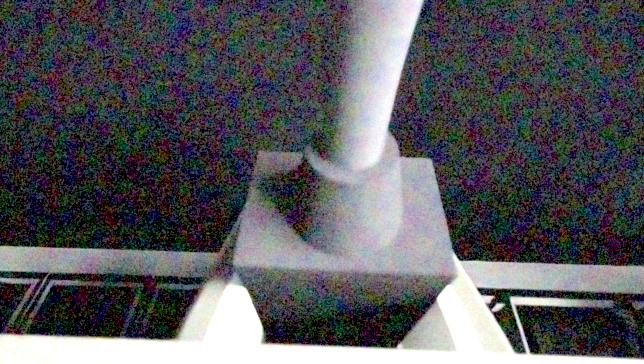

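Scene clock: 752.17 s.
Joint torques (N m): left_arm=[10.96 1.4 1.32 -4.19 0.64 -2.02 -0.28] | right_arm=[-22.05 -11.07 -19.04 10.35 5.07 -1.29 0.5]
External joint torques (N m): left_arm=[0.26 -1.29 -1.12 0.4 0.08 -0.2 -0.23] | right_arm=[-1.96 -10.47 -9.37 16.2 4.53 -2.95 0.55]
Motor temperatures (°C): left_arm=[33 31 35 32 38 35 39] | right_arm=[34 31 33 34 38 34 36]
Wrist force (N): left_arm=[-4.8 0.1 2.2] | right_arm=[22.6 -31.1 42.2]
Wrist torque (N m): left_arm=[0.09 -0.37 -0.08] | right_arm=[0.44 1.62 0.18]
Wrist force, peak (N): left_arm=[-5.0 0.0 2.3] | right_arm=[22.9 -31.1 42.5]
move: done
base_odometry: x=+1.568 y=-0.397 heading=-1.595
lidar_m: 0.58 0.48 0.39 0.99 2.07 1.54 1.48 1.55 2.16 0.82 0.42 0.52
base_status: not commanded
joint_positions: torso_squat_rad=+1.100 torso_shift_rad=+0.199 torso_pitch_rad=+0.599 torso_yaw_rad=+0.000 left_shoulder_pitch_rad=+1.467 left_shoulder_roll_rad=+0.273 left_shoulder_yaw_rad=+0.058 left_elbow_rad=-2.591 left_forearm_roll_rad=+0.103 left_wrist_pitch_rad=-1.101 left_hand_roll_rad=+0.222 left_gripper_m=+0.099 right_shoulder_pitch_rad=-1.602 right_shoulder_roll_rad=-0.348 right_shoulder_yaw_rad=+0.786 right_elbow_rad=-1.793 right_forearm_roll_rad=+2.832 right_wrist_pitch_rad=-0.619 right_hand_roll_rad=-0.631 right_gripper_m=+0.035 head_pan_rad=+0.000 head_tilt_rad=+0.600
joint_status: all done
wheel_motors_off: 0
motor_effort: left_wheel=+18(18) right_wheel=+1(3)
chest: x=+0.0093 y=+0.0005 z=+0.8472 quat_wxyz=(+0.955, +0.000, +0.295, +0.000) (m; base frame)
left_hand: x=+0.1349 y=+0.2725 z=+0.8070 quat_wxyz=(+0.680, +0.004, -0.730, -0.065) (m; base frame)
right_hand: x=+0.4236 y=+0.2539 z=+0.8829 quat_wxyz=(-0.381, -0.595, -0.383, +0.595) (m; base frame)
right_hand_status: reached (checked arc, planned for 1.5 s): 4 mm and 0.4 deg off.
pictures: right_wrist_camera
Images, in order (width x height): right_wrist_camera 644x364.

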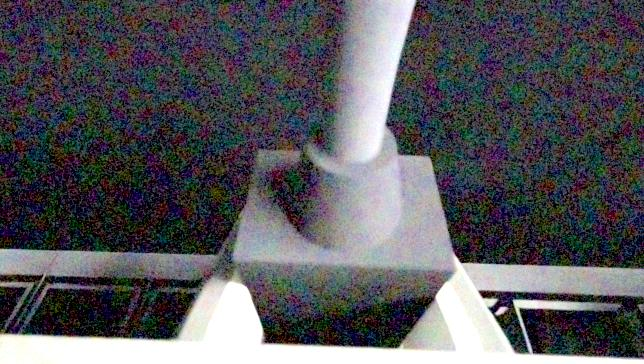

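Advancing (.4236, +23 mm). Continue.

Request:
move:
  target: {"side":"right","x":0.430,"y":0.249,"z":0.8825,"quat_wxyz":[0.380,0.596,0.380,-0.596]}
  min_time_s: 1.5
  cameras: []

Request:
move:
  target: {"side":"right","x":0.432,"y":0.253,"z":0.8825,"quat_wxyz":[0.380,0.596,0.380,-0.596]}
  min_time_s: 1.5
  cameras: []

Request:
move:
  target: {"side":"right","x":0.434,"y":0.249,"z":0.8825,"quat_wxyz":[0.380,0.596,0.380,-0.596]}
  min_time_s: 1.5
  cameras: ["right_wrist_camera","left_wrist_camera"]

Request:
zoom_image:
  camera: "left_wrist_camera"
  region: [300, 20, 552, 162]

Scene clock: 757.60 s.
Joint torques (N m): left_arm=[11.45 1.6 1.18 -4.37 0.61 -2.14 -0.33] | right_arm=[-18.96 -21.04 -23.77 10.76 6.17 -2.95 0.19]
External joint torques (N m): left_arm=[0.76 -1.09 -1.25 0.21 0.04 -0.32 -0.28] | right_arm=[1.19 -20.27 -14.02 16.56 5.63 -4.62 0.24]
Motor temperatures (°C): left_arm=[33 31 35 32 38 35 39] | right_arm=[34 31 33 34 38 34 36]
Wrist force (N): left_arm=[-4.8 0.0 2.3] | right_arm=[22.2 -40.6 18.2]
Wrist torque (N m): left_arm=[0.10 -0.37 -0.06] | right_arm=[-0.10 1.71 0.41]
Wrist force, peak (N): left_arm=[-5.1 0.1 2.3] | right_arm=[23.0 -31.5 42.5]
move: done
base_odometry: x=+1.568 y=-0.397 heading=-1.595
lidar_m: 0.57 0.48 0.39 0.99 2.08 1.55 1.48 1.55 2.16 0.82 0.42 0.52
base_status: not commanded
joint_positions: torso_squat_rad=+1.100 torso_shift_rad=+0.199 torso_pitch_rad=+0.599 torso_yaw_rad=+0.000 left_shoulder_pitch_rad=+1.467 left_shoulder_roll_rad=+0.273 left_shoulder_yaw_rad=+0.058 left_elbow_rad=-2.591 left_forearm_roll_rad=+0.103 left_wrist_pitch_rad=-1.101 left_hand_roll_rad=+0.222 left_gripper_m=+0.099 right_shoulder_pitch_rad=-1.604 right_shoulder_roll_rad=-0.360 right_shoulder_yaw_rad=+0.786 right_elbow_rad=-1.794 right_forearm_roll_rad=+2.819 right_wrist_pitch_rad=-0.610 right_hand_roll_rad=-0.628 right_gripper_m=+0.035 head_pan_rad=+0.000 head_tilt_rad=+0.600
joint_status: all done
wheel_motors_off: 0
motor_effort: left_wheel=+22(22) right_wheel=+1(2)
chest: x=+0.0093 y=+0.0006 z=+0.8472 quat_wxyz=(+0.955, -0.001, +0.295, +0.000) (m; base frame)
left_hand: x=+0.1348 y=+0.2727 z=+0.8069 quat_wxyz=(+0.680, +0.004, -0.730, -0.065) (m; base frame)
right_hand: x=+0.4252 y=+0.2519 z=+0.8829 quat_wxyz=(-0.382, -0.594, -0.384, +0.594) (m; base frame)
right_hand_status: reached (checked arc, planned for 1.5 s): 6 mm and 0.6 deg off.
pictures: none
No camera images: "cameras" was empty.

Scene clock: 759.43 s.
Joint torques (N m): left_arm=[11.5 1.68 1.23 -4.29 0.61 -2.06 -0.18] | right_arm=[-23.98 -14.93 -26.47 17.84 8.17 -2.33 0.44]
External joint torques (N m): left_arm=[0.81 -1.03 -1.21 0.29 0.04 -0.25 -0.13] | right_arm=[-3.68 -14.19 -16.72 23.65 7.65 -3.99 0.49]
Motor temperatures (°C): left_arm=[33 31 35 32 38 35 39] | right_arm=[34 32 33 34 38 34 36]
Wrist force (N): left_arm=[-4.6 -0.1 2.3] | right_arm=[29.5 -46.8 70.8]
Wrist torque (N m): left_arm=[0.12 -0.35 -0.06] | right_arm=[-0.36 1.48 0.18]
Wrist force, peak (N): left_arm=[-5.1 0.0 2.3] | right_arm=[32.4 -51.3 86.3]
move: done
base_odometry: x=+1.568 y=-0.397 heading=-1.596
lidar_m: 0.58 0.48 0.39 0.99 2.07 1.54 1.49 1.55 2.16 0.82 0.41 0.52
base_status: not commanded
joint_positions: torso_squat_rad=+1.100 torso_shift_rad=+0.199 torso_pitch_rad=+0.598 torso_yaw_rad=+0.000 left_shoulder_pitch_rad=+1.467 left_shoulder_roll_rad=+0.273 left_shoulder_yaw_rad=+0.058 left_elbow_rad=-2.591 left_forearm_roll_rad=+0.103 left_wrist_pitch_rad=-1.101 left_hand_roll_rad=+0.222 left_gripper_m=+0.099 right_shoulder_pitch_rad=-1.611 right_shoulder_roll_rad=-0.352 right_shoulder_yaw_rad=+0.788 right_elbow_rad=-1.775 right_forearm_roll_rad=+2.817 right_wrist_pitch_rad=-0.602 right_hand_roll_rad=-0.626 right_gripper_m=+0.035 head_pan_rad=+0.000 head_tilt_rad=+0.600
joint_status: all done
wheel_motors_off: 0
motor_effort: left_wheel=+24(24) right_wheel=+12(13)
chest: x=+0.0090 y=+0.0002 z=+0.8473 quat_wxyz=(+0.956, +0.000, +0.295, +0.000) (m; base frame)
left_hand: x=+0.1347 y=+0.2723 z=+0.8072 quat_wxyz=(+0.680, +0.004, -0.730, -0.065) (m; base frame)
right_hand: x=+0.4268 y=+0.2543 z=+0.8828 quat_wxyz=(-0.382, -0.595, -0.384, +0.594) (m; base frame)
right_hand_status: reached (checked arc, planned for 1.5 s): 5 mm and 0.6 deg off.
pictures: none
No camera images: "cameras" was empty.

Scene clock: 761.27 s.
Joint torques (N m): left_arm=[11.22 1.38 1.23 -4.23 0.54 -2.06 -0.35] | right_arm=[-20.25 -25.52 -28.74 17.28 8.38 -3.89 0.44]
External joint torques (N m): left_arm=[0.53 -1.31 -1.21 0.36 -0.02 -0.25 -0.3] | right_arm=[0.06 -24.65 -18.93 23.05 7.87 -5.56 0.49]
Motor temperatures (°C): left_arm=[33 31 35 32 38 35 39] | right_arm=[34 32 33 34 38 34 36]
Wrist force (N): left_arm=[-4.8 0.1 2.2] | right_arm=[27.3 -55.7 38.8]
Wrist torque (N m): left_arm=[0.10 -0.38 -0.06] | right_arm=[-0.06 1.61 0.09]
Wrist force, peak (N): left_arm=[-5.2 0.3 2.3] | right_arm=[29.0 -46.8 70.4]
move: done
base_odometry: x=+1.568 y=-0.397 heading=-1.595
lidar_m: 0.57 0.48 0.38 0.98 2.08 1.55 1.48 1.55 2.17 0.82 0.42 0.53
base_status: not commanded
joint_positions: torso_squat_rad=+1.100 torso_shift_rad=+0.199 torso_pitch_rad=+0.598 torso_yaw_rad=+0.000 left_shoulder_pitch_rad=+1.467 left_shoulder_roll_rad=+0.273 left_shoulder_yaw_rad=+0.058 left_elbow_rad=-2.591 left_forearm_roll_rad=+0.103 left_wrist_pitch_rad=-1.101 left_hand_roll_rad=+0.222 left_gripper_m=+0.099 right_shoulder_pitch_rad=-1.611 right_shoulder_roll_rad=-0.362 right_shoulder_yaw_rad=+0.789 right_elbow_rad=-1.777 right_forearm_roll_rad=+2.806 right_wrist_pitch_rad=-0.595 right_hand_roll_rad=-0.623 right_gripper_m=+0.035 head_pan_rad=+0.000 head_tilt_rad=+0.600
joint_status: all done
wheel_motors_off: 0
motor_effort: left_wheel=+26(26) right_wheel=+10(13)
chest: x=+0.0090 y=+0.0005 z=+0.8473 quat_wxyz=(+0.956, -0.001, +0.295, +0.000) (m; base frame)
left_hand: x=+0.1345 y=+0.2726 z=+0.8071 quat_wxyz=(+0.680, +0.004, -0.730, -0.065) (m; base frame)
right_hand: x=+0.4277 y=+0.2528 z=+0.8827 quat_wxyz=(-0.383, -0.594, -0.385, +0.593) (m; base frame)
right_hand_status: reached (checked arc, planned for 1.5 s): 7 mm and 0.8 deg off.
pictures: left_wrist_camera, right_wrist_camera
Images, in order (width x height): left_wrist_camera 644x364, right_wrist_camera 644x364.

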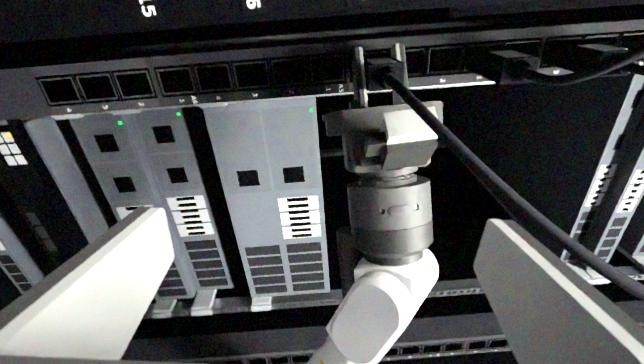

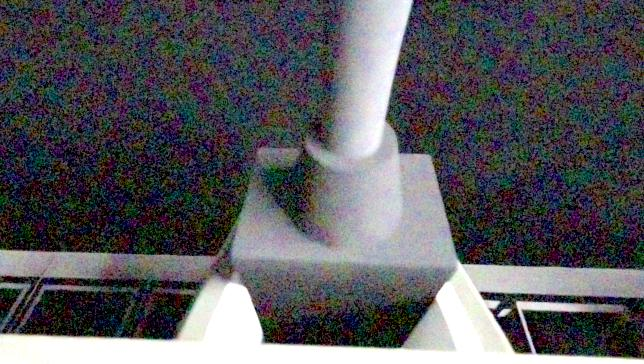

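Scaled by 2.000 from the camera's 644x364 image, which has a finer 1265x715 frame.

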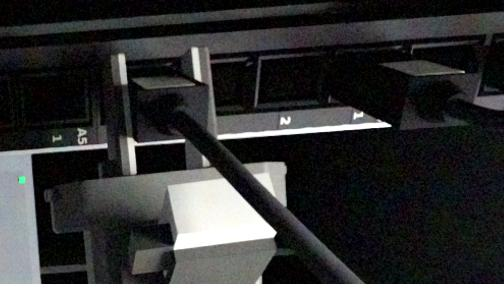

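Request:
move:
  target: {"side":"right","x":0.427,"y":0.253,"z":0.8825,"quat_wxyz":[0.380,0.596,0.380,-0.596]}
  min_time_s: 1
  cameras: []

Request:
move:
  joints: {"right_gripper_m":0.06}
  cameras: ["left_wrist_camera"]

Request:
zoom_image:
  camera: "left_wrist_camera"
  region: [300, 20, 552, 162]

Request:
move:
  target: {"side":"right","x":0.415,"y":0.218,"z":0.8825,"quat_wxyz":[0.380,0.596,0.380,-0.596]}
  min_time_s: 2
  cameras: []

Request:
move:
  target: {"side":"right","x":0.39,"y":0.175,"z":0.8825,"quat_wxyz":[0.380,0.596,0.380,-0.596]}
  min_time_s: 2
  cameras: ["left_wrist_camera","right_wrist_camera"]

Request:
zoom_image:
  camera: "left_wrist_camera"
  region: [300, 20, 552, 162]

Scene clock: 768.63 s.
Joint torques (N m): left_arm=[11.01 1.65 1.38 -4.36 0.68 -2.05 -0.25] | right_arm=[-19.65 -11.44 -18.57 7.79 4.56 -1.24 -0.06]
External joint torques (N m): left_arm=[0.32 -1.04 -1.06 0.23 0.12 -0.23 -0.2] | right_arm=[0.6 -10.63 -8.76 13.56 4.05 -2.91 0]
Motor temperatures (°C): left_arm=[33 31 35 32 38 35 39] | right_arm=[34 32 33 35 39 34 36]
Wrist force (N): left_arm=[-5.0 0.0 2.3] | right_arm=[20.4 -27.9 30.8]
Wrist torque (N m): left_arm=[0.12 -0.39 -0.08] | right_arm=[0.01 1.35 0.43]
Wrist force, peak (N): left_arm=[-5.1 0.1 2.3] | right_arm=[27.5 -56.0 39.8]
move: done
base_odometry: x=+1.568 y=-0.397 heading=-1.596
lidar_m: 0.57 0.48 0.39 0.99 2.09 1.55 1.48 1.55 2.17 0.82 0.42 0.52
base_status: not commanded
joint_positions: torso_squat_rad=+1.100 torso_shift_rad=+0.199 torso_pitch_rad=+0.599 torso_yaw_rad=+0.000 left_shoulder_pitch_rad=+1.467 left_shoulder_roll_rad=+0.273 left_shoulder_yaw_rad=+0.058 left_elbow_rad=-2.591 left_forearm_roll_rad=+0.103 left_wrist_pitch_rad=-1.101 left_hand_roll_rad=+0.222 left_gripper_m=+0.099 right_shoulder_pitch_rad=-1.611 right_shoulder_roll_rad=-0.360 right_shoulder_yaw_rad=+0.791 right_elbow_rad=-1.780 right_forearm_roll_rad=+2.805 right_wrist_pitch_rad=-0.594 right_hand_roll_rad=-0.623 right_gripper_m=+0.035 head_pan_rad=+0.000 head_tilt_rad=+0.600
joint_status: all done
wheel_motors_off: 0
motor_effort: left_wheel=+23(27) right_wheel=+8(10)
chest: x=+0.0092 y=+0.0005 z=+0.8472 quat_wxyz=(+0.956, -0.001, +0.295, +0.000) (m; base frame)
left_hand: x=+0.1347 y=+0.2726 z=+0.8070 quat_wxyz=(+0.680, +0.004, -0.730, -0.065) (m; base frame)
right_hand: x=+0.4248 y=+0.2542 z=+0.8829 quat_wxyz=(-0.385, -0.593, -0.388, +0.592) (m; base frame)
right_hand_status: reached (checked arc, planned for 1.0 s): 3 mm and 1.2 deg off.
pictures: none
No camera images: "cameras" was empty.

Scene clock: 769.40 s.
Joint torques (N m): left_arm=[10.94 2.27 1.17 -4.35 0.5 -1.95 -0.3] | right_arm=[-19.75 -1.65 -10.44 -4.91 0.67 1.36 -0.09]
External joint torques (N m): left_arm=[0.24 -0.42 -1.26 0.22 -0.07 -0.13 -0.25] | right_arm=[0.54 -0.8 -0.63 0.88 0.16 -0.31 -0.03]
Motor temperatures (°C): left_arm=[33 31 35 32 38 35 39] | right_arm=[34 32 33 35 39 34 36]
Wrist force (N): left_arm=[-4.8 0.1 2.1] | right_arm=[10.9 5.8 -1.3]
Wrist torque (N m): left_arm=[0.11 -0.38 -0.07] | right_arm=[-0.10 0.90 0.29]
Wrist force, peak (N): left_arm=[-5.2 0.5 2.7] | right_arm=[20.6 -27.6 30.8]
move: done
base_odometry: x=+1.568 y=-0.397 heading=-1.596
lidar_m: 0.58 0.48 0.39 0.99 2.08 1.55 1.48 1.55 2.16 0.82 0.41 0.52
base_status: not commanded
joint_positions: torso_squat_rad=+1.100 torso_shift_rad=+0.200 torso_pitch_rad=+0.600 torso_yaw_rad=+0.000 left_shoulder_pitch_rad=+1.467 left_shoulder_roll_rad=+0.273 left_shoulder_yaw_rad=+0.058 left_elbow_rad=-2.591 left_forearm_roll_rad=+0.103 left_wrist_pitch_rad=-1.101 left_hand_roll_rad=+0.222 left_gripper_m=+0.099 right_shoulder_pitch_rad=-1.611 right_shoulder_roll_rad=-0.362 right_shoulder_yaw_rad=+0.789 right_elbow_rad=-1.777 right_forearm_roll_rad=+2.806 right_wrist_pitch_rad=-0.595 right_hand_roll_rad=-0.623 right_gripper_m=+0.060 head_pan_rad=+0.000 head_tilt_rad=+0.600
joint_status: all done
wheel_motors_off: 0
motor_effort: left_wheel=+9(23) right_wheel=-2(8)
chest: x=+0.0097 y=+0.0005 z=+0.8471 quat_wxyz=(+0.955, -0.001, +0.295, +0.000) (m; base frame)
left_hand: x=+0.1352 y=+0.2726 z=+0.8067 quat_wxyz=(+0.681, +0.004, -0.730, -0.065) (m; base frame)
right_hand: x=+0.4282 y=+0.2529 z=+0.8819 quat_wxyz=(-0.383, -0.593, -0.386, +0.594) (m; base frame)
pictures: left_wrist_camera
Images, in order (width x height): left_wrist_camera 644x364.

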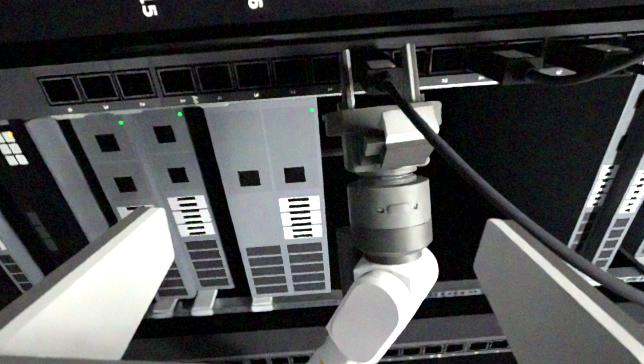

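Scaled by 2.000 from the camera's 644x364 image, which has a finer 1265x715 frame.

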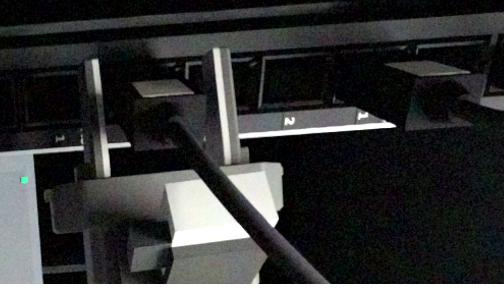

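Scene clock: 771.73 s.
Joint torques (N m): left_arm=[10.32 1.86 1.18 -4.31 0.54 -1.99 -0.15] | right_arm=[-16.39 -2.11 -10.43 -5.72 0.79 1.3 -0.51]
External joint torques (N m): left_arm=[-0.38 -0.83 -1.25 0.27 -0.02 -0.17 -0.1] | right_arm=[2.79 -0.95 -0.76 -0.27 0.17 -0.34 -0.46]
Motor temperatures (°C): left_arm=[33 31 35 32 38 35 39] | right_arm=[34 32 33 34 39 34 36]
Wrist force (N): left_arm=[-4.9 0.2 2.2] | right_arm=[10.5 5.7 -1.5]
Wrist torque (N m): left_arm=[0.09 -0.38 -0.06] | right_arm=[-0.08 0.81 0.31]
Wrist force, peak (N): left_arm=[-5.1 0.0 2.3] | right_arm=[11.3 6.3 -1.3]
move: done
base_odometry: x=+1.568 y=-0.397 heading=-1.596
lidar_m: 0.57 0.48 0.38 0.98 2.08 1.54 1.49 1.55 2.16 0.83 0.42 0.52
base_status: not commanded
joint_positions: torso_squat_rad=+1.100 torso_shift_rad=+0.200 torso_pitch_rad=+0.600 torso_yaw_rad=+0.000 left_shoulder_pitch_rad=+1.467 left_shoulder_roll_rad=+0.273 left_shoulder_yaw_rad=+0.058 left_elbow_rad=-2.591 left_forearm_roll_rad=+0.103 left_wrist_pitch_rad=-1.101 left_hand_roll_rad=+0.222 left_gripper_m=+0.099 right_shoulder_pitch_rad=-1.539 right_shoulder_roll_rad=-0.450 right_shoulder_yaw_rad=+0.769 right_elbow_rad=-1.953 right_forearm_roll_rad=+2.820 right_wrist_pitch_rad=-0.666 right_hand_roll_rad=-0.649 right_gripper_m=+0.060 head_pan_rad=+0.000 head_tilt_rad=+0.600
joint_status: all done
wheel_motors_off: 0
motor_effort: left_wheel=+8(9) right_wheel=-2(3)
chest: x=+0.0097 y=+0.0005 z=+0.8471 quat_wxyz=(+0.955, -0.001, +0.295, +0.000) (m; base frame)
left_hand: x=+0.1352 y=+0.2726 z=+0.8067 quat_wxyz=(+0.681, +0.004, -0.730, -0.065) (m; base frame)
right_hand: x=+0.4149 y=+0.2184 z=+0.8826 quat_wxyz=(-0.381, -0.596, -0.380, +0.596) (m; base frame)
right_hand_status: reached (checked arc, planned for 2.0 s): 0 mm and 0.1 deg off.
pictures: none
No camera images: "cameras" was empty.

Scene clock: 774.07 s.
Joint torques (N m): left_arm=[10.53 2.05 1.12 -4.2 0.57 -2.04 -0.37] | right_arm=[-14.66 -2.83 -9.97 -5.32 0.82 1.29 -0.47]
External joint torques (N m): left_arm=[-0.17 -0.64 -1.31 0.38 0 -0.22 -0.32] | right_arm=[2.78 -1.01 -0.7 -0.35 0.09 -0.31 -0.42]
Motor temperatures (°C): left_arm=[33 31 35 32 38 35 39] | right_arm=[34 32 33 34 38 34 36]
Wrist force (N): left_arm=[-4.8 0.0 2.2] | right_arm=[10.6 6.1 -1.7]
Wrist torque (N m): left_arm=[0.10 -0.36 -0.07] | right_arm=[-0.13 0.86 0.35]
Wrist force, peak (N): left_arm=[-5.1 0.1 2.3] | right_arm=[11.0 6.3 -2.1]
move: done
base_odometry: x=+1.568 y=-0.397 heading=-1.596
lidar_m: 0.58 0.48 0.39 0.99 2.08 1.54 1.49 1.55 2.16 0.82 0.42 0.52
base_status: not commanded
joint_positions: torso_squat_rad=+1.100 torso_shift_rad=+0.200 torso_pitch_rad=+0.600 torso_yaw_rad=+0.000 left_shoulder_pitch_rad=+1.467 left_shoulder_roll_rad=+0.273 left_shoulder_yaw_rad=+0.058 left_elbow_rad=-2.591 left_forearm_roll_rad=+0.103 left_wrist_pitch_rad=-1.101 left_hand_roll_rad=+0.222 left_gripper_m=+0.099 right_shoulder_pitch_rad=-1.445 right_shoulder_roll_rad=-0.567 right_shoulder_yaw_rad=+0.742 right_elbow_rad=-2.171 right_forearm_roll_rad=+2.821 right_wrist_pitch_rad=-0.734 right_hand_roll_rad=-0.682 right_gripper_m=+0.060 head_pan_rad=+0.000 head_tilt_rad=+0.600
joint_status: all done
wheel_motors_off: 0
motor_effort: left_wheel=+8(9) right_wheel=-2(3)
chest: x=+0.0097 y=+0.0005 z=+0.8471 quat_wxyz=(+0.955, -0.001, +0.295, +0.000) (m; base frame)
left_hand: x=+0.1352 y=+0.2726 z=+0.8067 quat_wxyz=(+0.681, +0.004, -0.730, -0.065) (m; base frame)
right_hand: x=+0.3899 y=+0.1758 z=+0.8826 quat_wxyz=(-0.381, -0.596, -0.380, +0.596) (m; base frame)
right_hand_status: reached (checked arc, planned for 2.0 s): 1 mm and 0.1 deg off.
pictures: left_wrist_camera, right_wrist_camera
Images, in order (width x height): left_wrist_camera 644x364, right_wrist_camera 644x364.

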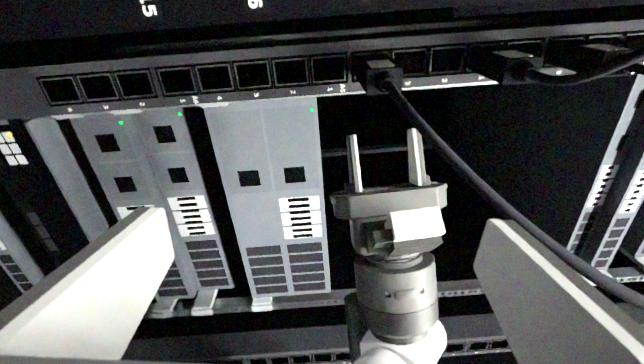

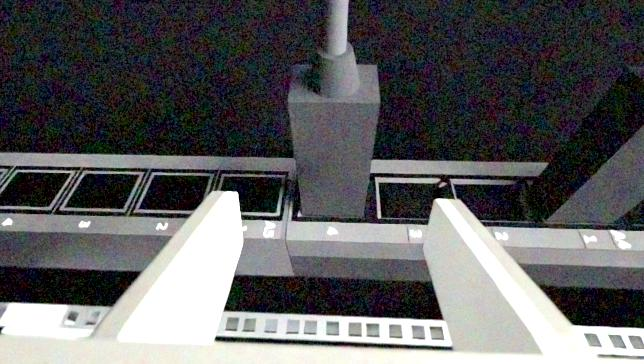

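Scaled by 2.000 from the camera's 644x364 image, which has a finer 1265x715 frame.

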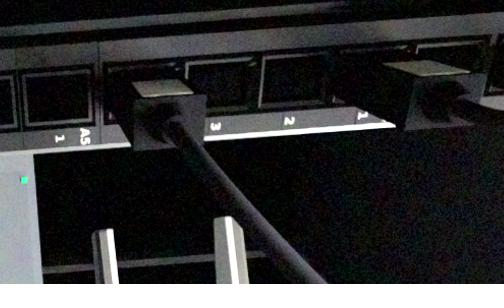

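Request:
move:
  cameras: ["left_wrist_camera","right_wrist_camera"]

Scene clock: 786.07 s.
Joint torques (N m): left_arm=[10.83 1.72 1.08 -4.41 0.63 -1.9 -0.28] | right_arm=[-14.84 -2.75 -10.02 -5.28 0.89 1.25 -0.5]
External joint torques (N m): left_arm=[0.13 -0.97 -1.36 0.17 0.07 -0.08 -0.23] | right_arm=[2.6 -0.93 -0.74 -0.31 0.16 -0.34 -0.44]
Motor temperatures (°C): left_arm=[33 31 35 32 38 35 39] | right_arm=[34 32 33 34 38 34 36]
Wrist force (N): left_arm=[-4.8 0.1 2.2] | right_arm=[10.7 5.8 -1.4]
Wrist torque (N m): left_arm=[0.10 -0.37 -0.06] | right_arm=[-0.10 0.88 0.34]
Wrist force, peak (N): left_arm=[-5.1 0.2 2.3] | right_arm=[11.3 6.1 -1.0]
base_odometry: x=+1.568 y=-0.397 heading=-1.596
lidar_m: 0.57 0.48 0.39 0.98 2.08 1.54 1.48 1.55 2.16 0.82 0.42 0.52
base_status: not commanded
joint_positions: torso_squat_rad=+1.100 torso_shift_rad=+0.200 torso_pitch_rad=+0.600 torso_yaw_rad=+0.000 left_shoulder_pitch_rad=+1.467 left_shoulder_roll_rad=+0.273 left_shoulder_yaw_rad=+0.058 left_elbow_rad=-2.591 left_forearm_roll_rad=+0.103 left_wrist_pitch_rad=-1.101 left_hand_roll_rad=+0.222 left_gripper_m=+0.099 right_shoulder_pitch_rad=-1.445 right_shoulder_roll_rad=-0.567 right_shoulder_yaw_rad=+0.742 right_elbow_rad=-2.171 right_forearm_roll_rad=+2.821 right_wrist_pitch_rad=-0.734 right_hand_roll_rad=-0.682 right_gripper_m=+0.060 head_pan_rad=+0.000 head_tilt_rad=+0.600
joint_status: all done
wheel_motors_off: 0
motor_effort: left_wheel=+8(9) right_wheel=-2(3)
chest: x=+0.0097 y=+0.0005 z=+0.8471 quat_wxyz=(+0.955, -0.001, +0.295, +0.000) (m; base frame)
left_hand: x=+0.1352 y=+0.2726 z=+0.8067 quat_wxyz=(+0.681, +0.004, -0.730, -0.065) (m; base frame)
right_hand: x=+0.3899 y=+0.1758 z=+0.8826 quat_wxyz=(-0.381, -0.596, -0.380, +0.596) (m; base frame)
right_hand_status: reached (checked arc, planned for 2.0 s): 1 mm and 0.1 deg off.
pictures: left_wrist_camera, right_wrist_camera
Images, in order (width x height): left_wrist_camera 644x364, right_wrist_camera 644x364.

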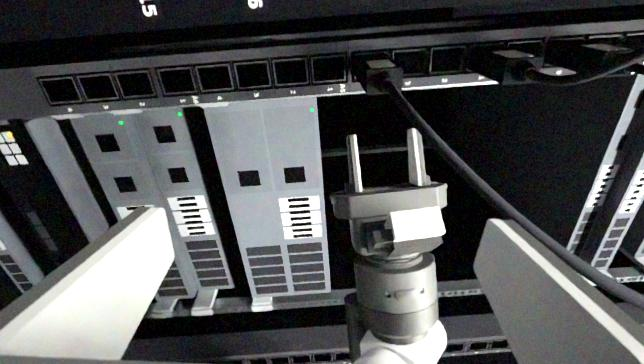

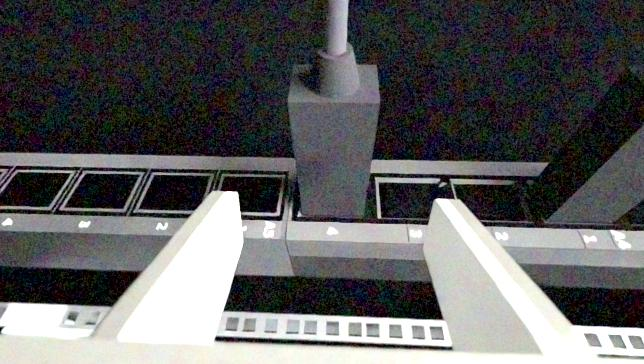

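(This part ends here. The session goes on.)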